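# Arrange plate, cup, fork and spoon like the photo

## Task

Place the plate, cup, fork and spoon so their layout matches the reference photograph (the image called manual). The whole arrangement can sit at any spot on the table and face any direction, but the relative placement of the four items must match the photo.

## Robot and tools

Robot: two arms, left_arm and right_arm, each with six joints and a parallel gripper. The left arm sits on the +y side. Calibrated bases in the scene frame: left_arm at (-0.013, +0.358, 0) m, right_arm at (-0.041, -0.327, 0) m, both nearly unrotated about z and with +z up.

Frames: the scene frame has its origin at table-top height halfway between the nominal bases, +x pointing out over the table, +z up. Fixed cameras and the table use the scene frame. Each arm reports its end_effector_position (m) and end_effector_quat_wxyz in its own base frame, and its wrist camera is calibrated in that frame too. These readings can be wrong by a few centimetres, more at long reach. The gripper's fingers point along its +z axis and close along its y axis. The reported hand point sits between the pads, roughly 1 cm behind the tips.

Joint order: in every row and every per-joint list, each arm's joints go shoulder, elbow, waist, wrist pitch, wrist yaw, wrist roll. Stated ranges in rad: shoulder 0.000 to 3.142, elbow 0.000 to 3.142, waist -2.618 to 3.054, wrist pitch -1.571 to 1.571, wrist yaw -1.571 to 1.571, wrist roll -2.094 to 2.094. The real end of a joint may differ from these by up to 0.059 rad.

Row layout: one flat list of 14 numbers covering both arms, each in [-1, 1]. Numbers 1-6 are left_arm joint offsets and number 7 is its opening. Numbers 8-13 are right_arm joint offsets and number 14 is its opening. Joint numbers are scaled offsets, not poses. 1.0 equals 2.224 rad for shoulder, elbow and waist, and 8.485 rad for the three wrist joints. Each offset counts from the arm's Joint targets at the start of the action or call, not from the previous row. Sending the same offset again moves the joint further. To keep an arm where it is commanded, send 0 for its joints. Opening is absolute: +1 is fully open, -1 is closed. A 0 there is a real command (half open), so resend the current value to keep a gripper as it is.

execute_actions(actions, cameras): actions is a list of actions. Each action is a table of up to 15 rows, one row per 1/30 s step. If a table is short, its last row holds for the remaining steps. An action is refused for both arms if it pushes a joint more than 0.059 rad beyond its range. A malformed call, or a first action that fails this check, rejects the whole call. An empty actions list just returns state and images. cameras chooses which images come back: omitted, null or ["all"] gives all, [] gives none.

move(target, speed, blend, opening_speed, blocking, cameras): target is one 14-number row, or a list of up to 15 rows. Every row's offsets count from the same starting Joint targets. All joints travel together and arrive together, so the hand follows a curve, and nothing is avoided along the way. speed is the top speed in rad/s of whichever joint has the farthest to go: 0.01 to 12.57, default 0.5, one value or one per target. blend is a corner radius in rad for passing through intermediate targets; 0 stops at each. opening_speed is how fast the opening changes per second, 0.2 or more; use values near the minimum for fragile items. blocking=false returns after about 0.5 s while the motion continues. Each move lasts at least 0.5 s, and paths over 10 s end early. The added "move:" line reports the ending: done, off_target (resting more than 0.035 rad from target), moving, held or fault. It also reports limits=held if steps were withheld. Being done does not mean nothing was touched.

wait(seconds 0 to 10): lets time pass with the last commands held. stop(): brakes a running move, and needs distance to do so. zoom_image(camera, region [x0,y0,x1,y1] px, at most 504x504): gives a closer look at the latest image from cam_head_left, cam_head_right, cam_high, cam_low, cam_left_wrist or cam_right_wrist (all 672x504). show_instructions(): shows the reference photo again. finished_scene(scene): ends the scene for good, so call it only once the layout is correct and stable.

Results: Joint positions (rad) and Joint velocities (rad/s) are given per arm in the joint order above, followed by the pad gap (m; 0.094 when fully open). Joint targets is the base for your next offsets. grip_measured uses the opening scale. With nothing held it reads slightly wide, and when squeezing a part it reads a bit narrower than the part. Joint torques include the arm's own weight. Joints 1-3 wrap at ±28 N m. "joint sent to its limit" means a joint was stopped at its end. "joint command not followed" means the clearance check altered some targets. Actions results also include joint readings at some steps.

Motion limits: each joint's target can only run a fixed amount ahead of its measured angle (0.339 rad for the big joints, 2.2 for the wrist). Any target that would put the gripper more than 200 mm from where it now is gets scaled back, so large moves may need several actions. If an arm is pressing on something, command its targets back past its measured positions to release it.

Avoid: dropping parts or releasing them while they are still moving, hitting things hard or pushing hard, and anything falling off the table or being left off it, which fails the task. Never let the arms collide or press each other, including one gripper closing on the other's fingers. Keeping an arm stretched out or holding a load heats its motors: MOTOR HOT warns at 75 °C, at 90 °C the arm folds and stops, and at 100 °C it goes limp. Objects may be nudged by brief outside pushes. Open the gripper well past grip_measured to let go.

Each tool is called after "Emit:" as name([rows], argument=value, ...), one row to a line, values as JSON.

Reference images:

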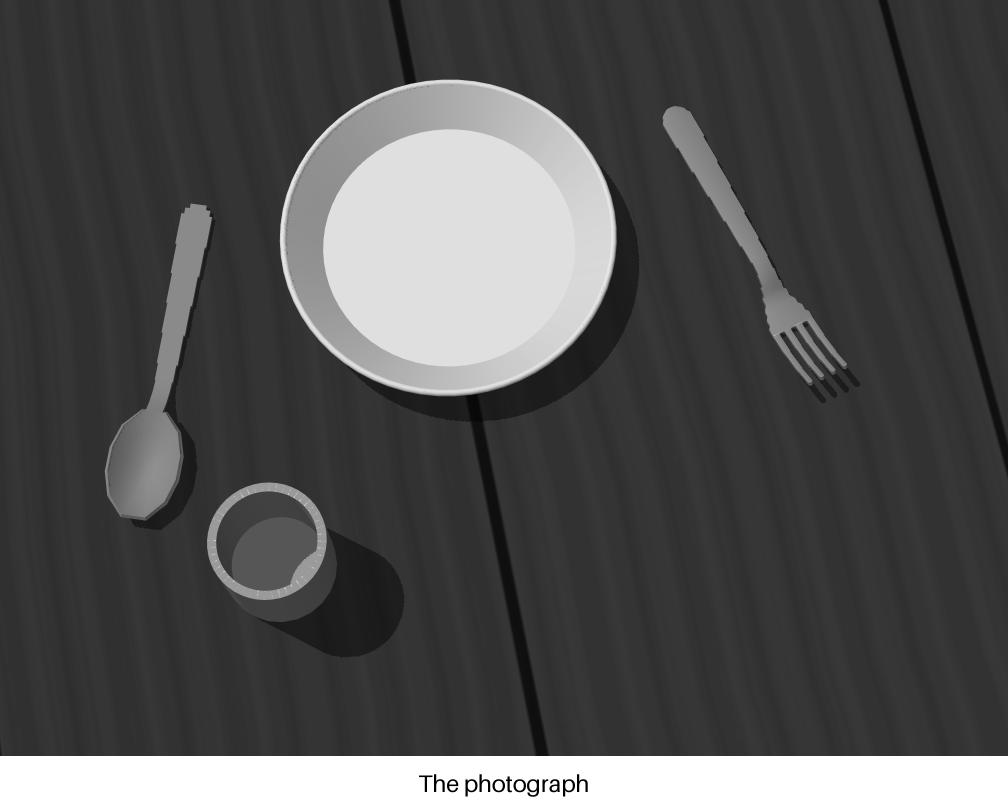

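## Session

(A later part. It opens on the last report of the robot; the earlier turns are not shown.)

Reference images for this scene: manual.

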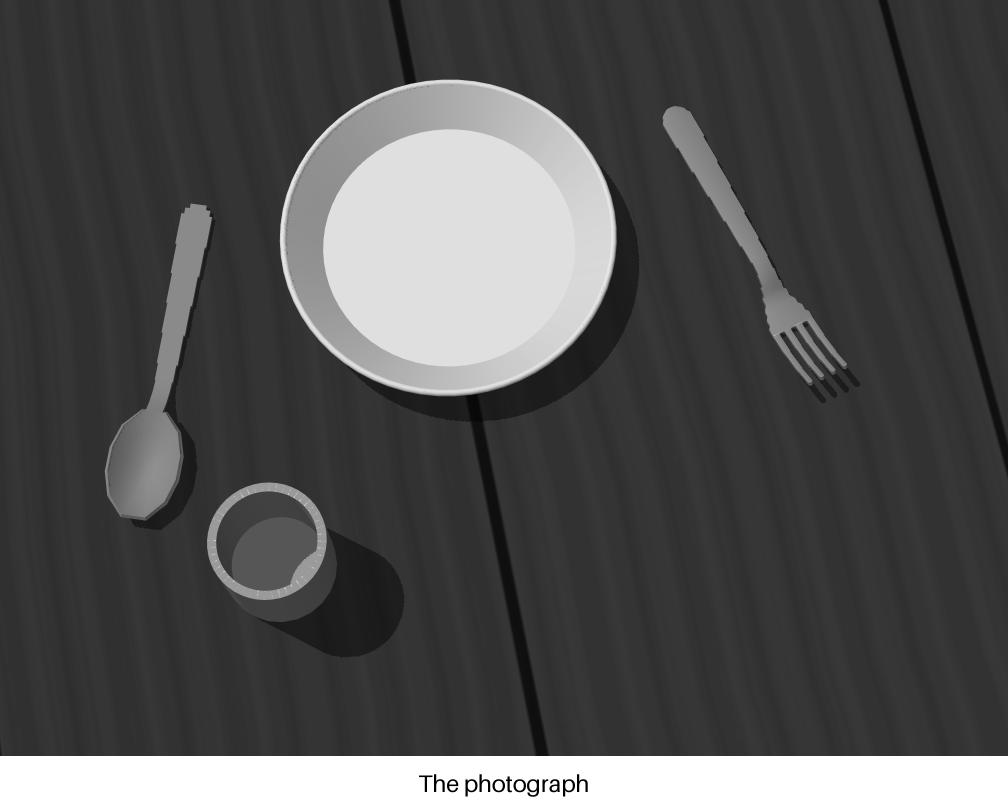

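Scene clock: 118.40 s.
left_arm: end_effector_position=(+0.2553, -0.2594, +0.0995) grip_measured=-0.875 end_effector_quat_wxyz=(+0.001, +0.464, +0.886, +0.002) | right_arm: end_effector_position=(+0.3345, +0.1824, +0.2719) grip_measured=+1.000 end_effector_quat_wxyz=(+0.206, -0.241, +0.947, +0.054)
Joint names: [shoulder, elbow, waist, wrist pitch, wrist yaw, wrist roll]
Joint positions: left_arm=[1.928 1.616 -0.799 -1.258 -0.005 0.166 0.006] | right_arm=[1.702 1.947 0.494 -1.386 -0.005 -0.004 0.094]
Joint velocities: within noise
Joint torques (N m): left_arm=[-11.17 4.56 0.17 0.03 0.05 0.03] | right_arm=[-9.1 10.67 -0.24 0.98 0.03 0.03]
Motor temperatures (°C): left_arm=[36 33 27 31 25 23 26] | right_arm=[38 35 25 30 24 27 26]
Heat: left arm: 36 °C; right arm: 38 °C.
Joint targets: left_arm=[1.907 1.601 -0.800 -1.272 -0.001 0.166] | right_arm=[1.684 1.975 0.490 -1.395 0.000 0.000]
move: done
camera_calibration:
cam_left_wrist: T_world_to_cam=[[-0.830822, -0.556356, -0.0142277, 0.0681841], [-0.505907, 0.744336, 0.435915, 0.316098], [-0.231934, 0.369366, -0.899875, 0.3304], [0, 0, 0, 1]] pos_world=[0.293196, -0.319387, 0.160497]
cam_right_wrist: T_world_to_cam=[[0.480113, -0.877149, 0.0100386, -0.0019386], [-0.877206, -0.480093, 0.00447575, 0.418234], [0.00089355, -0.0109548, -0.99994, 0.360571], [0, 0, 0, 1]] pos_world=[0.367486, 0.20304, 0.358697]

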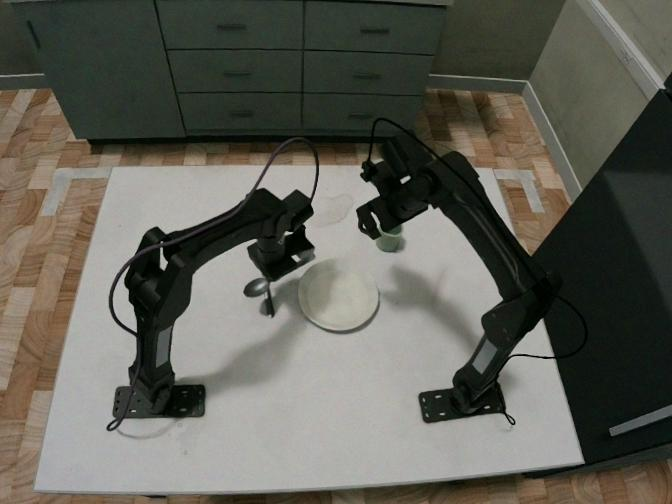

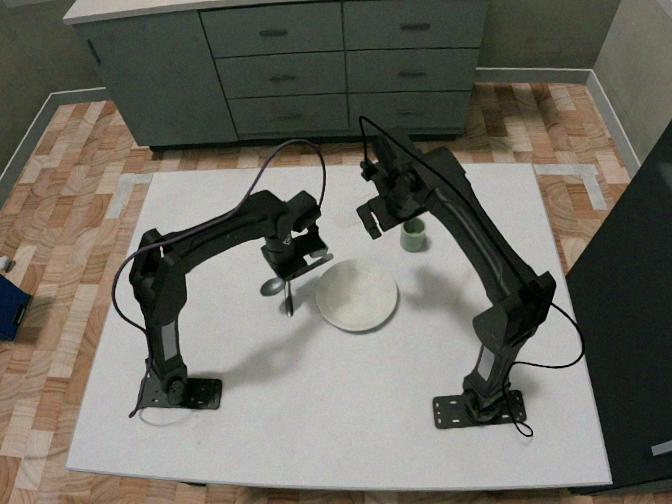

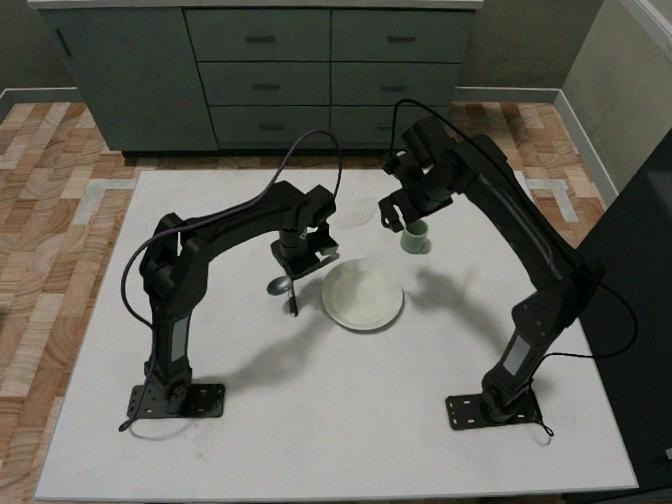

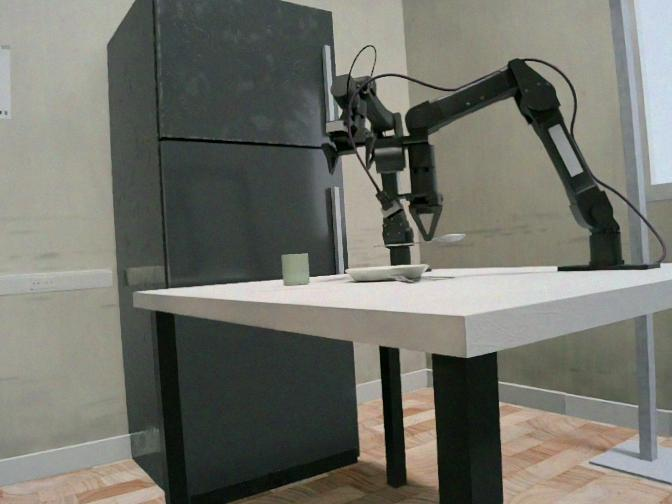

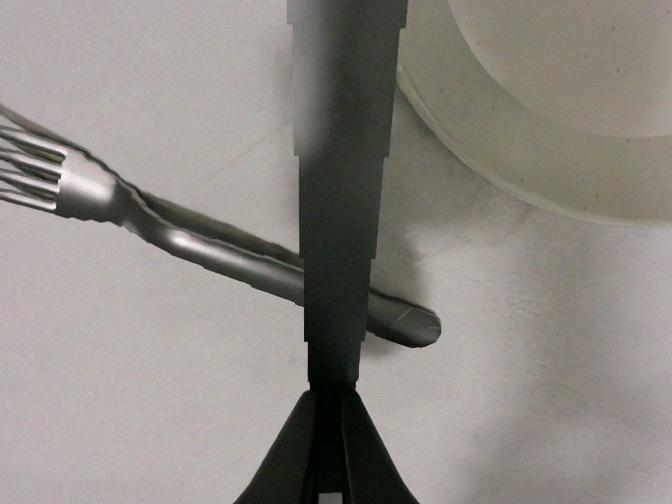

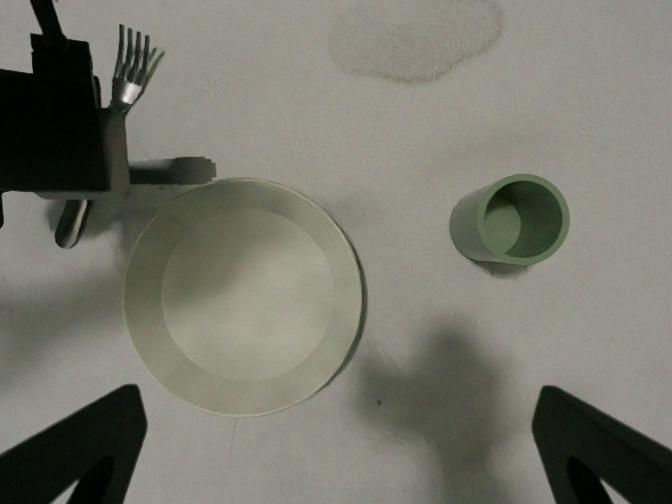

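Emit:
move([
  [0, 0, 0, 0, 0, 0, -1.0, 0, 0, -0.2653, 0, 0, 0, 1.0],
  [0, 0, -0.2770, 0, 0, 0, -1.0, 0, 0, -0.2653, 0, 0, 0, 1.0],
], speed=[0.9, 0.6], blend=[0.05, 0])

Scene clock: 122.50 s.
left_arm: end_effector_position=(+0.0549, -0.3598, +0.0995) grip_measured=-0.875 end_effector_quat_wxyz=(+0.000, +0.713, +0.701, -0.001) | right_arm: end_effector_position=(+0.3790, -0.0389, +0.2719) grip_measured=+1.000 end_effector_quat_wxyz=(+0.212, +0.049, +0.976, -0.013)
Joint names: [shoulder, elbow, waist, wrist pitch, wrist yaw, wrist roll]
Joint positions: left_arm=[1.928 1.616 -1.421 -1.258 0.001 0.166 0.006] | right_arm=[1.702 1.947 -0.103 -1.386 0.004 -0.004 0.094]
Joint velocities: within noise
Joint torques (N m): left_arm=[-11.08 4.42 0.21 0.03 0.03 -0.01] | right_arm=[-9.13 10.54 0.31 0.96 -0.04 0]
Motor temperatures (°C): left_arm=[36 33 27 31 25 23 26] | right_arm=[38 35 25 30 24 27 26]
Heat: left arm: 36 °C; right arm: 38 °C.
Joint targets: left_arm=[1.907 1.601 -1.416 -1.272 -0.001 0.166] | right_arm=[1.684 1.975 -0.100 -1.395 0.000 0.000]
move: done
camera_calibration:
cam_left_wrist: T_world_to_cam=[[-0.999442, 0.0324952, -0.00778206, 0.0663792], [0.0258788, 0.900099, 0.434917, 0.316411], [0.0211373, 0.434472, -0.900437, 0.330612], [0, 0, 0, 1]] pos_world=[0.0511655, -0.4306, 0.1606]
cam_right_wrist: T_world_to_cam=[[-0.100071, -0.994818, 0.0179653, -0.00429615], [-0.99496, 0.100168, 0.00457135, 0.418144], [-0.00634721, -0.0174173, -0.999828, 0.360483], [0, 0, 0, 1]] pos_world=[0.417895, -0.0398799, 0.358587]

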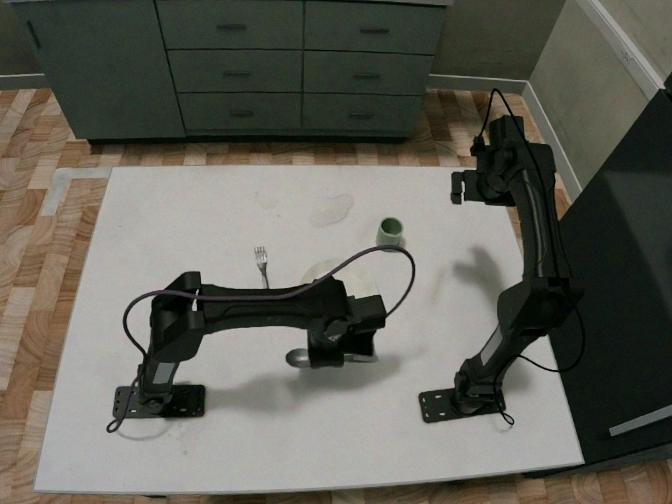

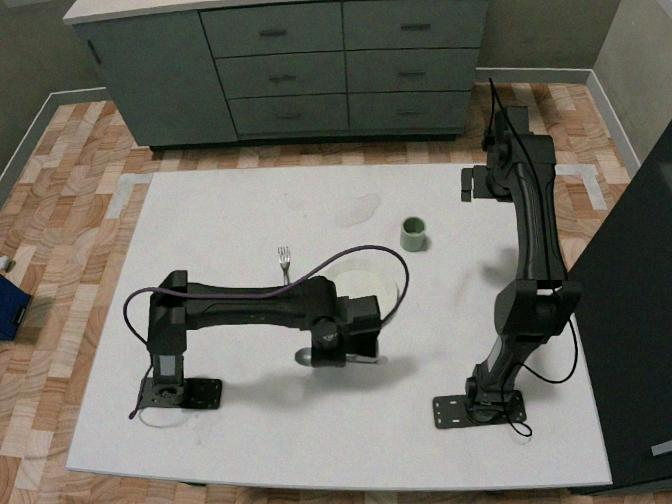

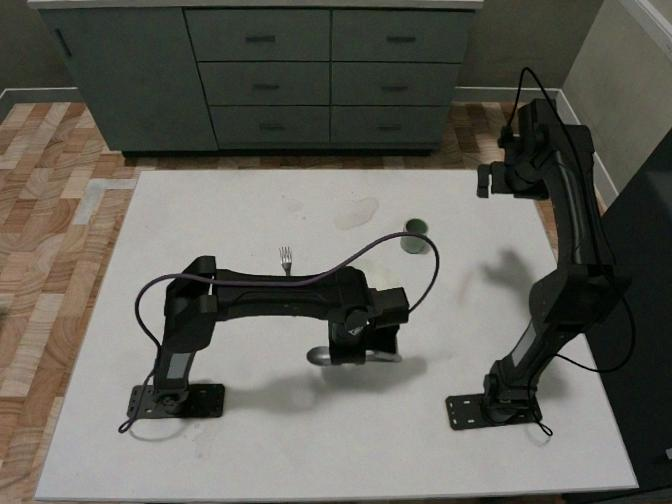

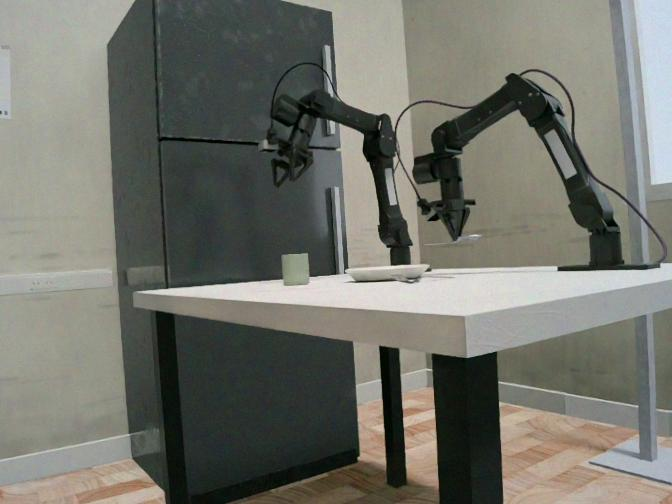

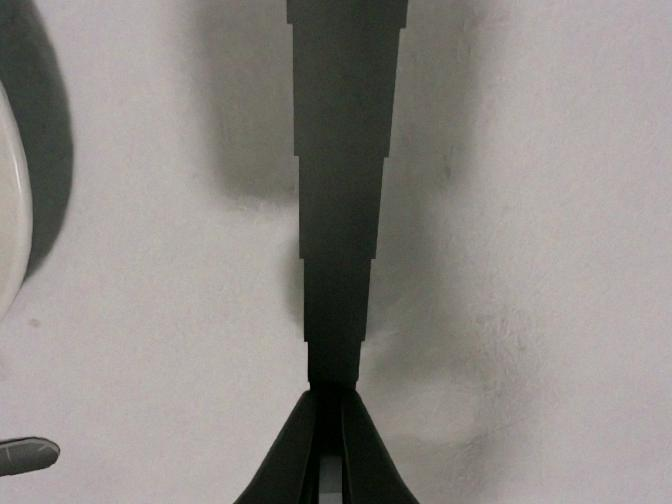

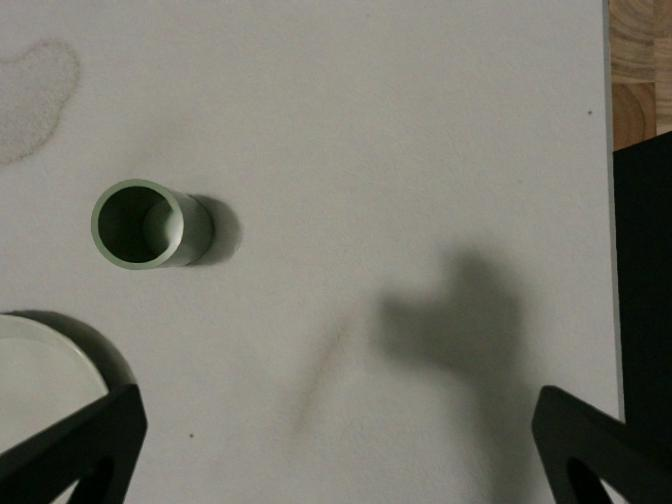

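Emit:
move(target=[0.0508, -0.0962, 0, 0.0354, 0, 0, -1.0, 0, 0, 0, 0, 0, 0, 1.0], speed=0.25, cameras=["cam_low", "cam_left_wrist", "cam_high"])

Emit:
zoom_image(camera="cam_low", region=[400, 220, 500, 300])

Scene clock: 124.83 s.
left_arm: end_effector_position=(+0.0547, -0.3578, +0.0211) grip_measured=-0.875 end_effector_quat_wxyz=(-0.007, +0.713, +0.701, +0.004) | right_arm: end_effector_position=(+0.3790, -0.0389, +0.2719) grip_measured=+1.000 end_effector_quat_wxyz=(+0.212, +0.049, +0.976, -0.013)
Joint names: [shoulder, elbow, waist, wrist pitch, wrist yaw, wrist roll]
Joint positions: left_arm=[2.002 1.401 -1.421 -0.986 0.001 0.166 0.006] | right_arm=[1.702 1.947 -0.103 -1.386 0.004 -0.004 0.094]
Joint velocities: within noise
Joint torques (N m): left_arm=[-8.49 4.22 0.39 0.26 0.04 -0.05] | right_arm=[-9.18 10.66 0.24 0.94 -0.04 0.04]
Motor temperatures (°C): left_arm=[36 33 27 31 25 23 26] | right_arm=[38 35 25 30 24 27 26]
Heat: left arm: 36 °C; right arm: 38 °C.
Joint targets: left_arm=[2.020 1.387 -1.416 -0.972 -0.001 0.166] | right_arm=[1.684 1.975 -0.100 -1.395 0.000 0.000]
move: done
camera_calibration:
cam_left_wrist: T_world_to_cam=[[-0.999457, 0.0326246, -0.0045236, 0.0654211], [0.0270851, 0.89225, 0.450728, 0.345531], [0.018741, 0.450361, -0.89265, 0.264803], [0, 0, 0, 1]] pos_world=[0.0510642, -0.429692, 0.0809316]
Images, in order (width x height): cam_high 672x504, cam_low 672x504, cam_left_wrist 672x504.

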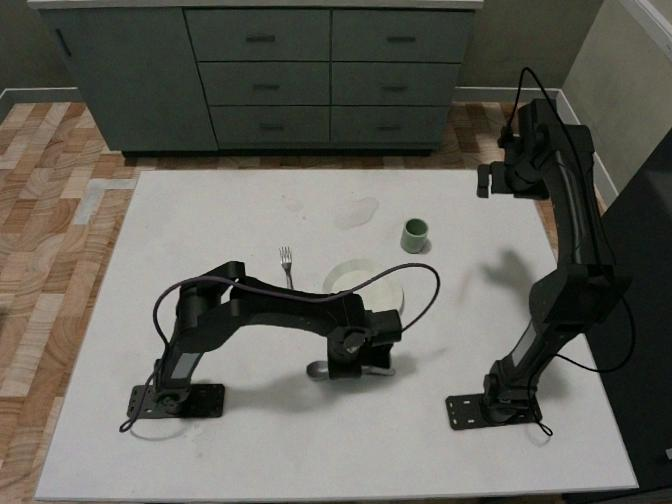

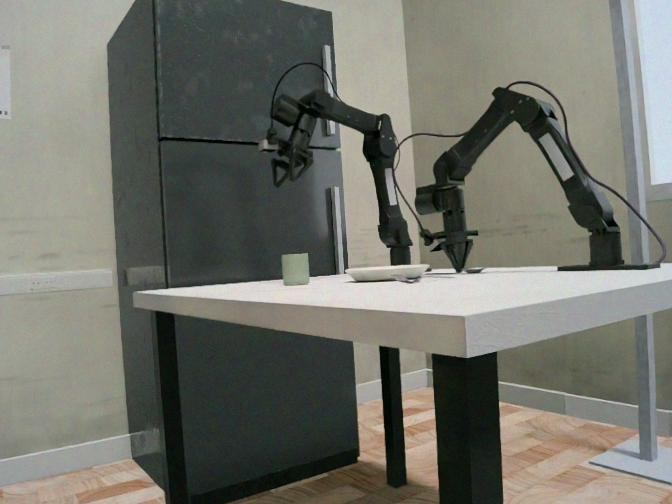

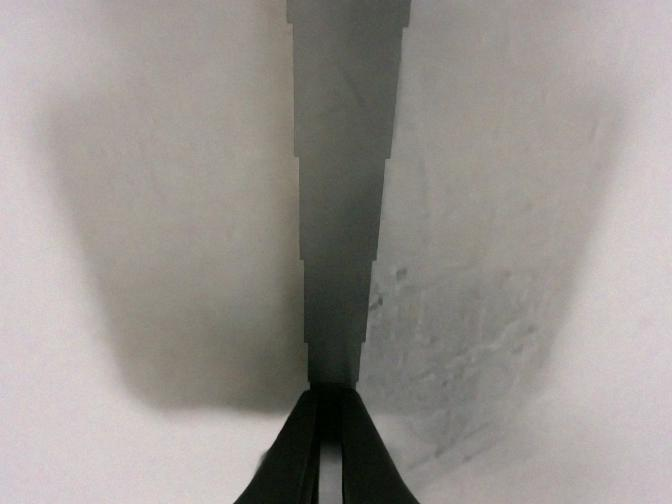

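Scaled by 5.040 from the camera's 672x504 image, which has a finer 960x720 frame.

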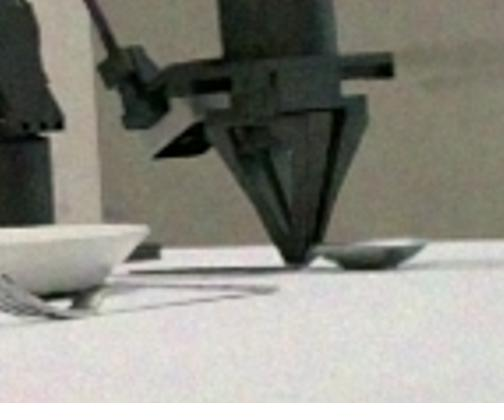

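Emit:
move([
  [0, -0.0047, 0, 0, 0, 0, -1.0, 0, 0, 0, 0, 0, 0, 1.0],
  [0, -0.0047, 0, 0, 0, 0, -0.2, 0, 0, 0, 0, 0, 0, 1.0],
], speed=0.1, opening_speed=0.5, cameras=["cam_low", "cam_left_wrist"])

Emit:
zoom_image(camera="cam_low", region=[400, 220, 500, 300])

Scene clock: 127.70 s.
left_arm: end_effector_position=(+0.0546, -0.3573, +0.0203) grip_measured=-0.202 end_effector_quat_wxyz=(-0.007, +0.713, +0.701, +0.005) | right_arm: end_effector_position=(+0.3790, -0.0389, +0.2719) grip_measured=+1.000 end_effector_quat_wxyz=(+0.212, +0.049, +0.976, -0.013)
Joint names: [shoulder, elbow, waist, wrist pitch, wrist yaw, wrist roll]
Joint positions: left_arm=[2.002 1.397 -1.421 -0.984 0.001 0.166 0.037] | right_arm=[1.702 1.947 -0.103 -1.386 0.004 -0.004 0.094]
Joint velocities: within noise
Joint torques (N m): left_arm=[-8.58 3.69 0.47 0.3 -0.01 -0.01] | right_arm=[-9.2 10.65 0.35 0.96 -0.03 0.03]
Motor temperatures (°C): left_arm=[36 33 27 31 25 23 26] | right_arm=[38 35 25 30 24 27 26]
Heat: left arm: 36 °C; right arm: 38 °C.
Joint targets: left_arm=[2.020 1.377 -1.416 -0.972 -0.001 0.166] | right_arm=[1.684 1.975 -0.100 -1.395 0.000 0.000]
move: done
camera_calibration:
cam_left_wrist: T_world_to_cam=[[-0.999459, 0.0325848, -0.00440823, 0.0652745], [0.0270874, 0.891909, 0.451404, 0.345292], [0.0186406, 0.45104, -0.892309, 0.264047], [0, 0, 0, 1]] pos_world=[0.0509641, -0.429191, 0.0800329]
Images, in order (width x height): cam_low 672x504, cam_left_wrist 672x504.

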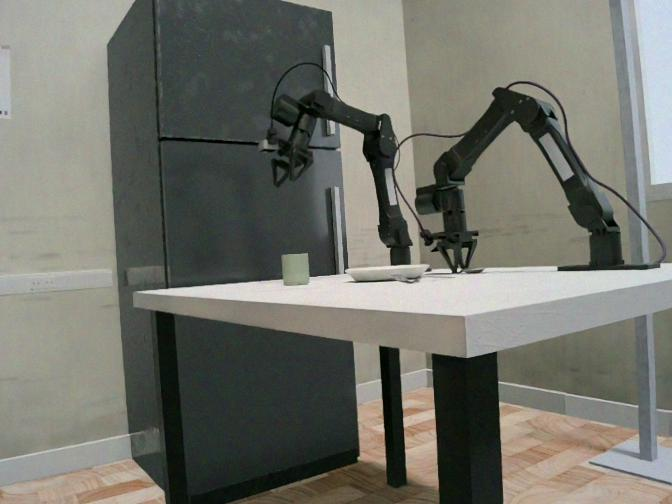

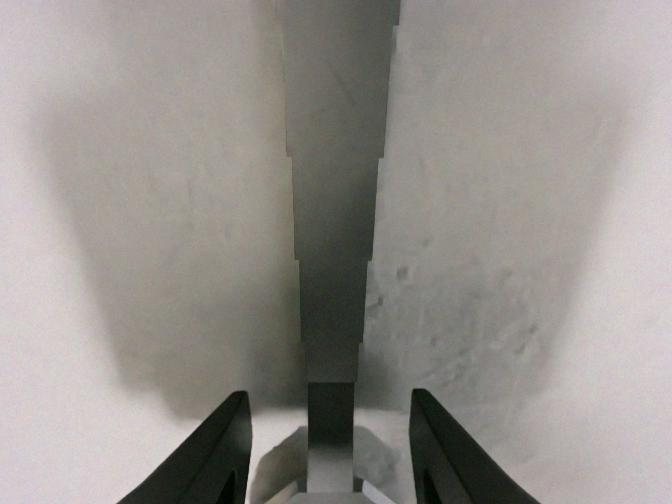

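Scaled by 5.040 from the camera's 672x504 image, which has a finer 960x720 frame.

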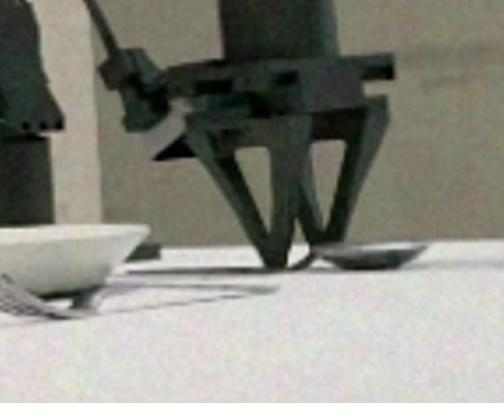

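Emit:
move([
  [-0.0270, 0.0674, 0, -0.0177, 0, 0, -0.2, 0, 0, 0, 0, 0, 0, 1.0],
  [-0.0508, 0.1183, 0, -0.0357, 0, 0, -0.2, 0, 0, 0, 0, 0, 0, 1.0],
  [-0.0508, 0.1183, 0.7491, -0.0357, 0, 0, -0.2, 0, 0, 0, 0, 0, 0, 1.0],
  [-0.0508, 0.1183, 0.7491, -0.0357, 0, 0, -0.2, 0.0535, -0.2491, 0.6021, 0.0222, 0, -0.0319, 1.0],
], speed=[0.3, 0.5, 1.2, 1.2], blend=[0.03, 0.05, 0.1, 0])

Scene clock: 133.23 s.
left_arm: end_effector_position=(+0.3536, +0.0944, +0.1041) grip_measured=-0.202 end_effector_quat_wxyz=(+0.007, -0.045, +0.999, +0.005) | right_arm: end_effector_position=(+0.1037, +0.3100, +0.0978) grip_measured=+1.000 end_effector_quat_wxyz=(+0.004, +0.683, -0.731, +0.001)
Joint names: [shoulder, elbow, waist, wrist pitch, wrist yaw, wrist roll]
Joint positions: left_arm=[1.92 1.624 0.255 -1.258 -0.006 0.166 0.037] | right_arm=[1.795 1.437 1.244 -1.221 -0.002 -0.259 0.094]
Joint velocities: within noise
Joint torques (N m): left_arm=[-10.5 6.99 -0.32 0.09 0.02 -0.03] | right_arm=[-8.08 6.41 -0.34 0.55 0.02 -0.1]
Motor temperatures (°C): left_arm=[36 33 27 31 25 23 26] | right_arm=[37 35 25 29 24 27 26]
Heat: left arm: 36 °C; right arm: 37 °C.
Joint targets: left_arm=[1.907 1.640 0.250 -1.275 0.000 0.166] | right_arm=[1.803 1.421 1.239 -1.207 0.000 -0.270]
move: done
camera_calibration:
cam_left_wrist: T_world_to_cam=[[0.0734224, -0.997147, -0.0175056, 0.0690162], [-0.903011, -0.0739206, 0.423211, 0.319514], [-0.423297, -0.0152653, -0.905862, 0.33127], [0, 0, 0, 1]] pos_world=[0.423683, 0.097495, 0.166071]
cam_right_wrist: T_world_to_cam=[[0.998062, -0.0618458, 0.00687315, -0.0836504], [-0.0588535, -0.902315, 0.427041, 0.282546], [-0.020209, -0.426618, -0.904206, 0.309744], [0, 0, 0, 1]] pos_world=[0.106377, 0.381915, 0.159988]

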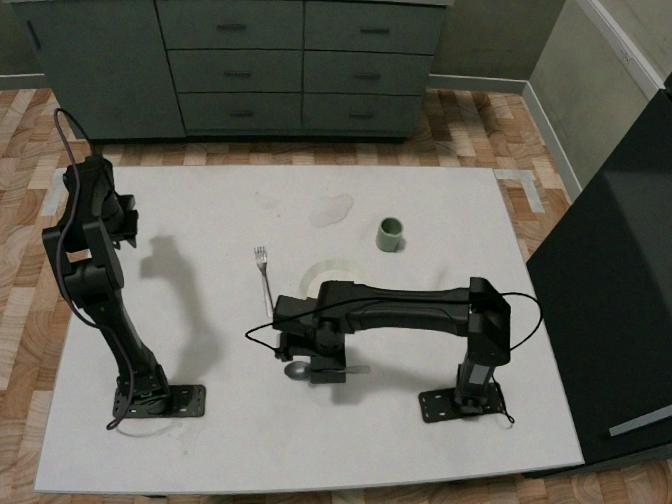

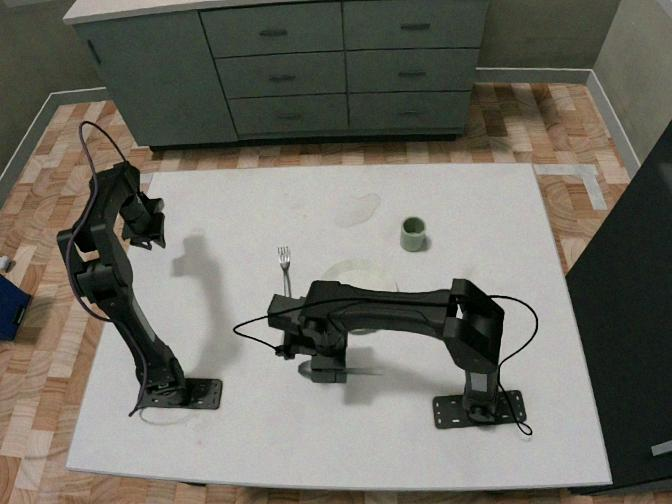

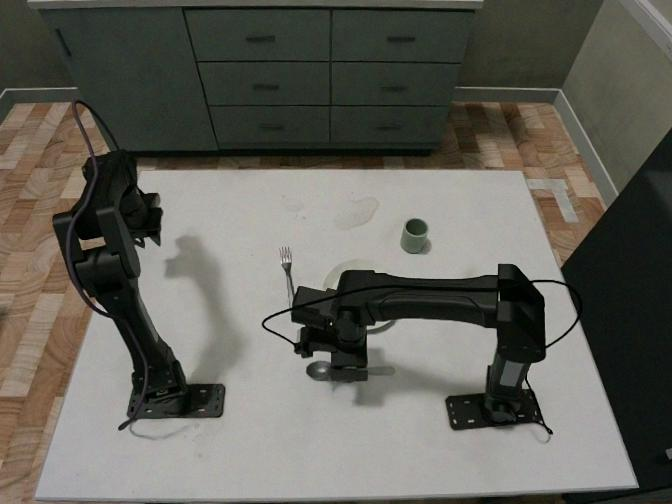

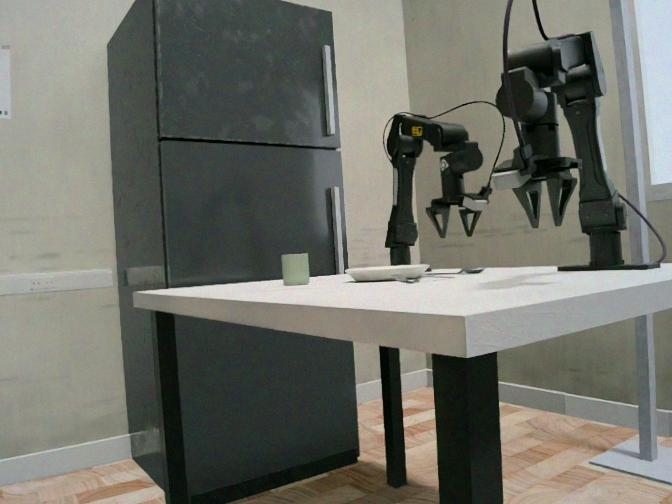

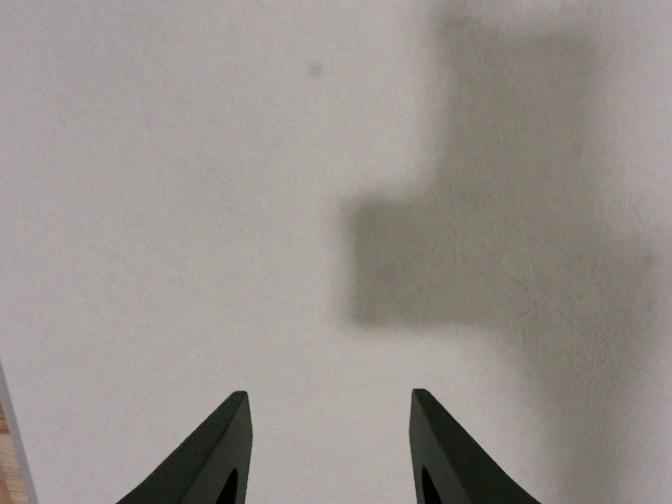

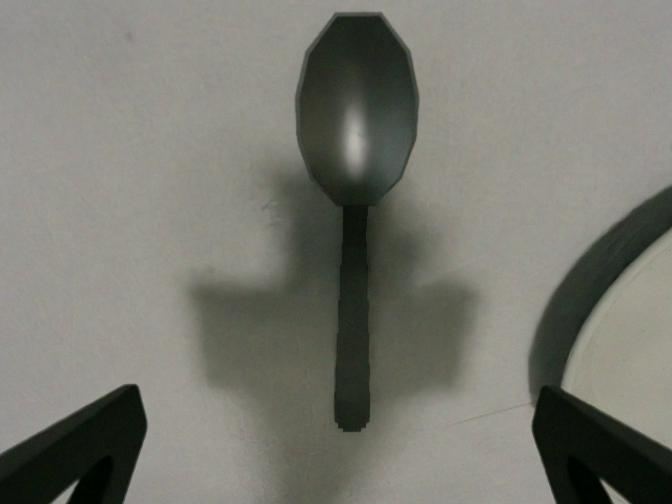

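Emit:
zoom_image(camera="cam_right_wrist", region=[270, 0, 430, 440])

Scaled by 1.145 from the camera's 672x504 image, which has a finer 960x720 frame.

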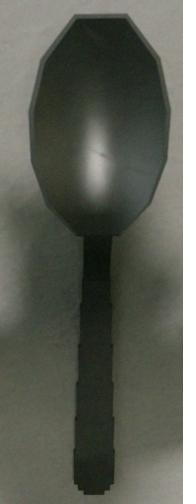

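Emit:
move([
  [0, 0, 0, 0, 0, 0, -0.2, 0, 0, 0, 0, 0, 0, -0.1],
  [0, 0, 0, 0, 0, 0, -0.2, 0.0409, -0.0769, -0.0067, 0.0316, 0, -0.0033, -0.1],
], speed=0.3, cameras=["cam_low", "cam_right_wrist", "cam_high"])

Emit:
zoom_image(camera="cam_low", region=[400, 220, 500, 300])

Scene clock: 137.17 s.
left_arm: end_effector_position=(+0.3535, +0.0944, +0.1041) grip_measured=-0.202 end_effector_quat_wxyz=(+0.007, -0.045, +0.999, +0.005) | right_arm: end_effector_position=(+0.1108, +0.3168, +0.0288) grip_measured=-0.098 end_effector_quat_wxyz=(+0.000, +0.688, -0.725, -0.001)
Joint names: [shoulder, elbow, waist, wrist pitch, wrist yaw, wrist roll]
Joint positions: left_arm=[1.92 1.624 0.255 -1.259 -0.006 0.166 0.037] | right_arm=[1.882 1.266 1.23 -0.953 -0.002 -0.288 0.042]
Joint velocities: within noise
Joint torques (N m): left_arm=[-10.58 6.82 -0.32 0.08 0.07 0.01] | right_arm=[-8.21 6.04 -0.34 0.58 0.01 -0.1]
Motor temperatures (°C): left_arm=[35 33 27 31 25 23 26] | right_arm=[37 34 25 29 24 27 26]
Heat: left arm: 35 °C; right arm: 37 °C.
Joint targets: left_arm=[1.907 1.640 0.250 -1.275 0.000 0.166] | right_arm=[1.895 1.250 1.224 -0.938 0.000 -0.298]
move: done
camera_calibration:
cam_right_wrist: T_world_to_cam=[[0.998864, -0.0466749, 0.00955308, -0.0948305], [-0.0463884, -0.907115, 0.418318, 0.318907], [-0.0108592, -0.418286, -0.90825, 0.246817], [0, 0, 0, 1]] pos_world=[0.112197, 0.3881, 0.0916729]
Images, in order (width x height): cam_high 672x504, cam_low 672x504, cam_right_wrist 672x504.

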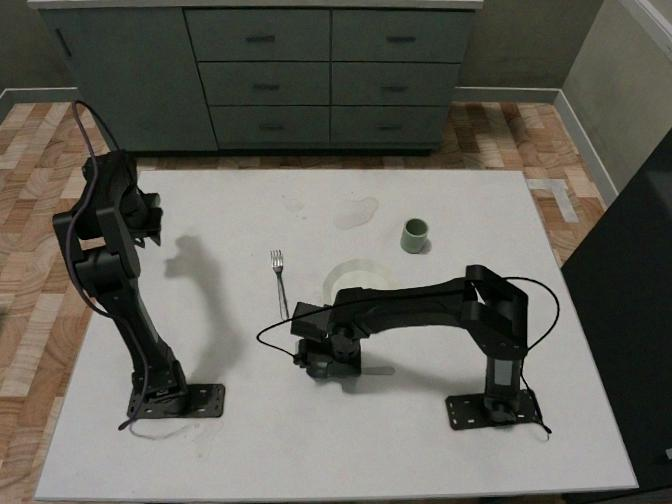

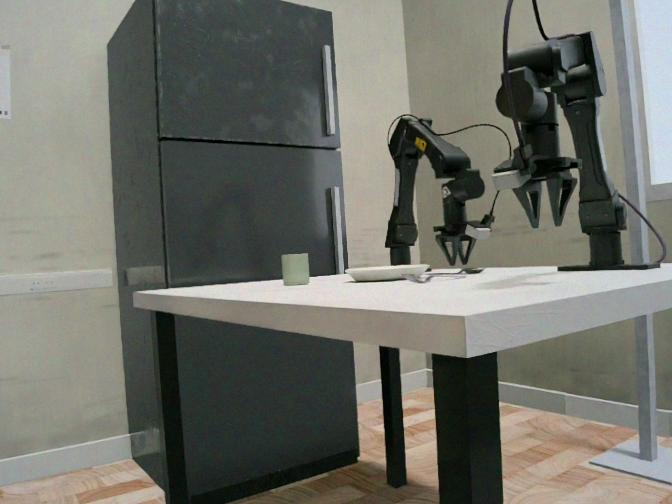

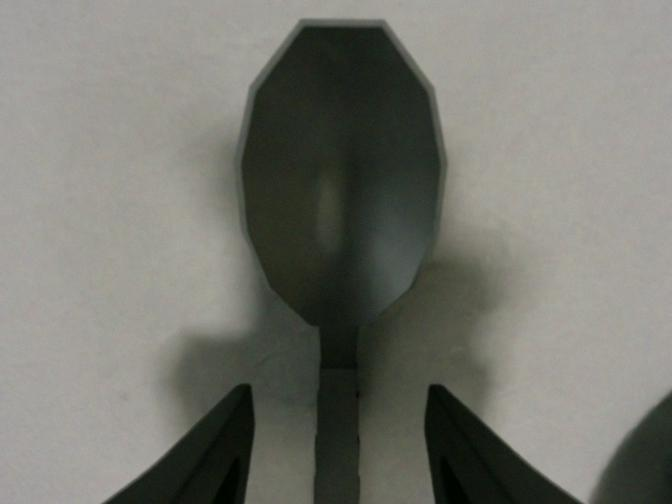

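Scaled by 5.040 from the camera's 672x504 image, which has a finer 960x720 frame.

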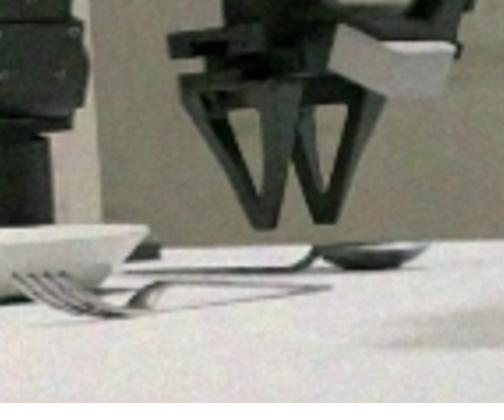

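Emit:
move(target=[0, 0, 0, 0, 0, 0, -0.2, 0.0113, -0.0156, 0, 0.0069, 0, 0, -0.1], speed=0.12, cameras=["cam_low", "cam_right_wrist", "cam_high"])

Emit:
zoom_image(camera="cam_low", region=[420, 240, 500, 300])

Emit:
zoom_image(camera="cam_high", region=[230, 220, 430, 400])

Scene clock: 139.10 s.
left_arm: end_effector_position=(+0.3535, +0.0944, +0.1041) grip_measured=-0.202 end_effector_quat_wxyz=(+0.007, -0.045, +0.999, +0.004) | right_arm: end_effector_position=(+0.1111, +0.3177, +0.0141) grip_measured=-0.098 end_effector_quat_wxyz=(-0.002, +0.688, -0.725, -0.002)
Joint names: [shoulder, elbow, waist, wrist pitch, wrist yaw, wrist roll]
Joint positions: left_arm=[1.92 1.624 0.255 -1.259 -0.006 0.166 0.037] | right_arm=[1.904 1.233 1.23 -0.894 -0.002 -0.288 0.042]
Joint velocities: within noise
Joint torques (N m): left_arm=[-10.45 6.89 -0.44 0.02 0.1 0.01] | right_arm=[-8.13 5.83 -0.42 0.57 0.01 -0.1]
Motor temperatures (°C): left_arm=[35 33 27 31 25 23 25] | right_arm=[37 34 25 29 24 27 26]
Heat: left arm: 35 °C; right arm: 37 °C.
Joint targets: left_arm=[1.907 1.640 0.250 -1.275 0.000 0.166] | right_arm=[1.920 1.215 1.224 -0.880 0.000 -0.298]
move: done
camera_calibration:
cam_right_wrist: T_world_to_cam=[[0.998852, -0.0467067, 0.0106055, -0.0949281], [-0.0468905, -0.908491, 0.415265, 0.326407], [-0.00976069, -0.415286, -0.909638, 0.232846], [0, 0, 0, 1]] pos_world=[0.112397, 0.388802, 0.0772674]
Images, in order (width x height): cam_high 672x504, cam_low 672x504, cam_right_wrist 672x504.

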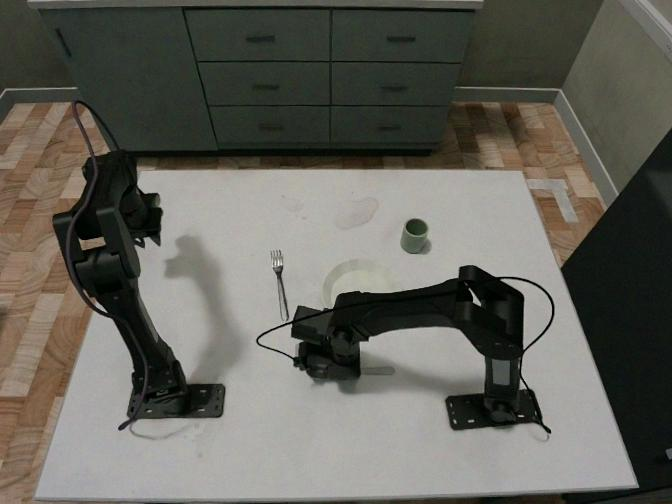

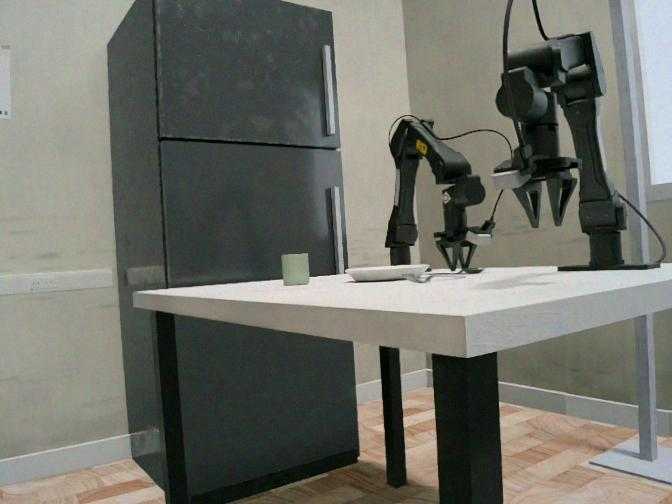

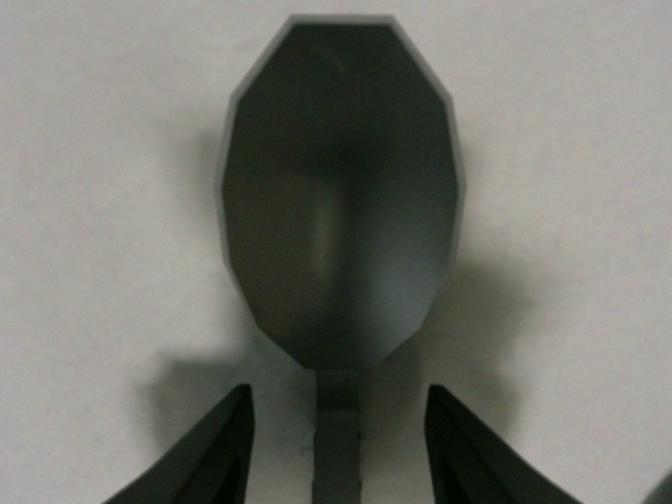

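Scaled by 6.300 from the camera's 672x504 image, which has a finer 960x720 frame.

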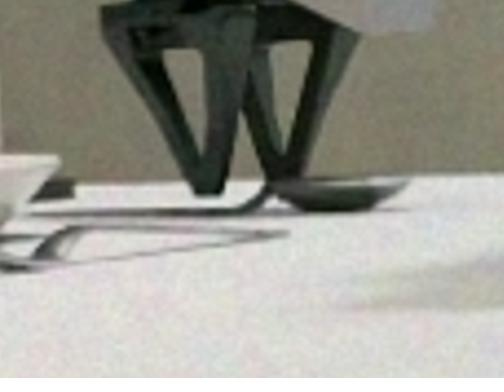

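Scaled by 2.520 from the camera's 672x504 image, which has a finer 960x720 frame.

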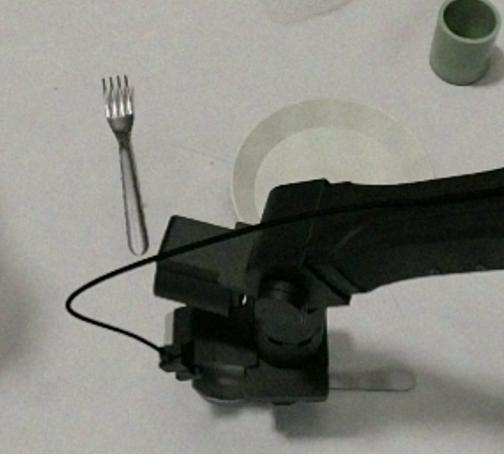

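Emit:
move(target=[0, 0, 0, 0, 0, 0, -0.2, 0, -0.0088, 0, 0.00165, 0, 0, -0.1], speed=0.08, cameras=["cam_low", "cam_right_wrist"])

Emit:
zoom_image(camera="cam_low", region=[420, 240, 500, 300])

Scene clock: 140.83 s.
left_arm: end_effector_position=(+0.3535, +0.0944, +0.1041) grip_measured=-0.202 end_effector_quat_wxyz=(+0.007, -0.045, +0.999, +0.004) | right_arm: end_effector_position=(+0.1100, +0.3147, +0.0099) grip_measured=-0.098 end_effector_quat_wxyz=(+0.000, +0.688, -0.725, -0.001)
Joint names: [shoulder, elbow, waist, wrist pitch, wrist yaw, wrist roll]
Joint positions: left_arm=[1.92 1.624 0.255 -1.259 -0.006 0.166 0.037] | right_arm=[1.904 1.214 1.23 -0.88 -0.002 -0.288 0.042]
Joint velocities: within noise
Joint torques (N m): left_arm=[-10.63 6.93 -0.28 0.12 0.05 0.01] | right_arm=[-8.05 5.7 -0.5 0.55 0.02 -0.1]
Motor temperatures (°C): left_arm=[35 33 27 31 25 23 25] | right_arm=[37 34 25 29 24 27 26]
Heat: left arm: 35 °C; right arm: 37 °C.
Joint targets: left_arm=[1.907 1.640 0.250 -1.275 0.000 0.166] | right_arm=[1.920 1.196 1.224 -0.866 0.000 -0.298]
move: done
camera_calibration:
cam_right_wrist: T_world_to_cam=[[0.998866, -0.0466953, 0.00928901, -0.094016], [-0.046284, -0.906647, 0.419344, 0.32474], [-0.0111596, -0.419299, -0.90778, 0.229108], [0, 0, 0, 1]] pos_world=[0.111496, 0.386099, 0.0726747]
Images, in order (width x height): cam_low 672x504, cam_right_wrist 672x504.

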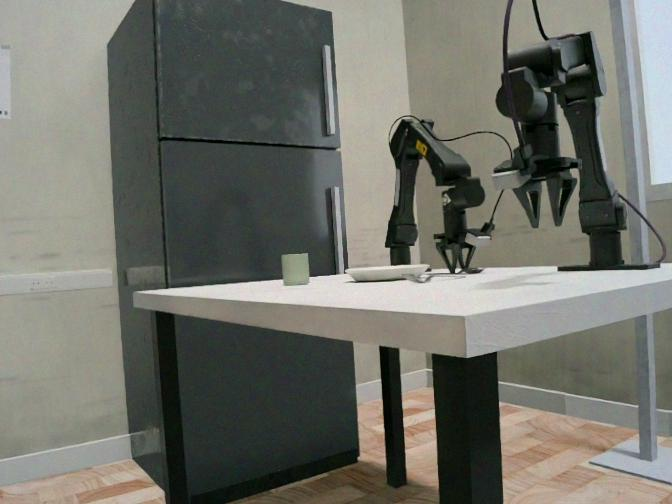

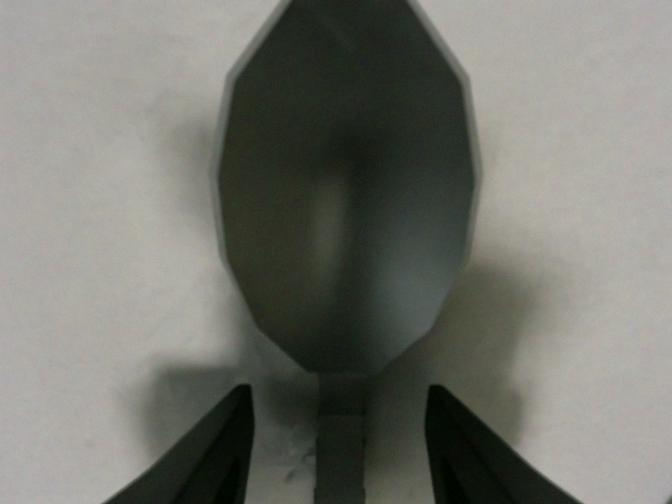

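Scaled by 6.300 from the camera's 672x504 image, which has a finer 960x720 frame.

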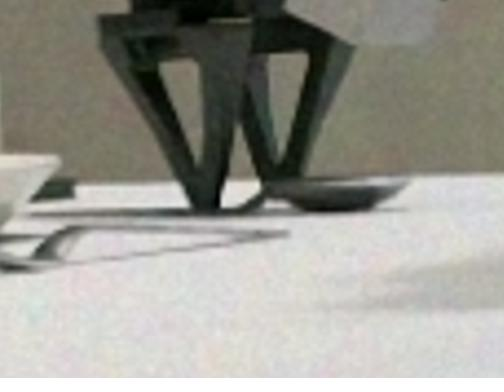

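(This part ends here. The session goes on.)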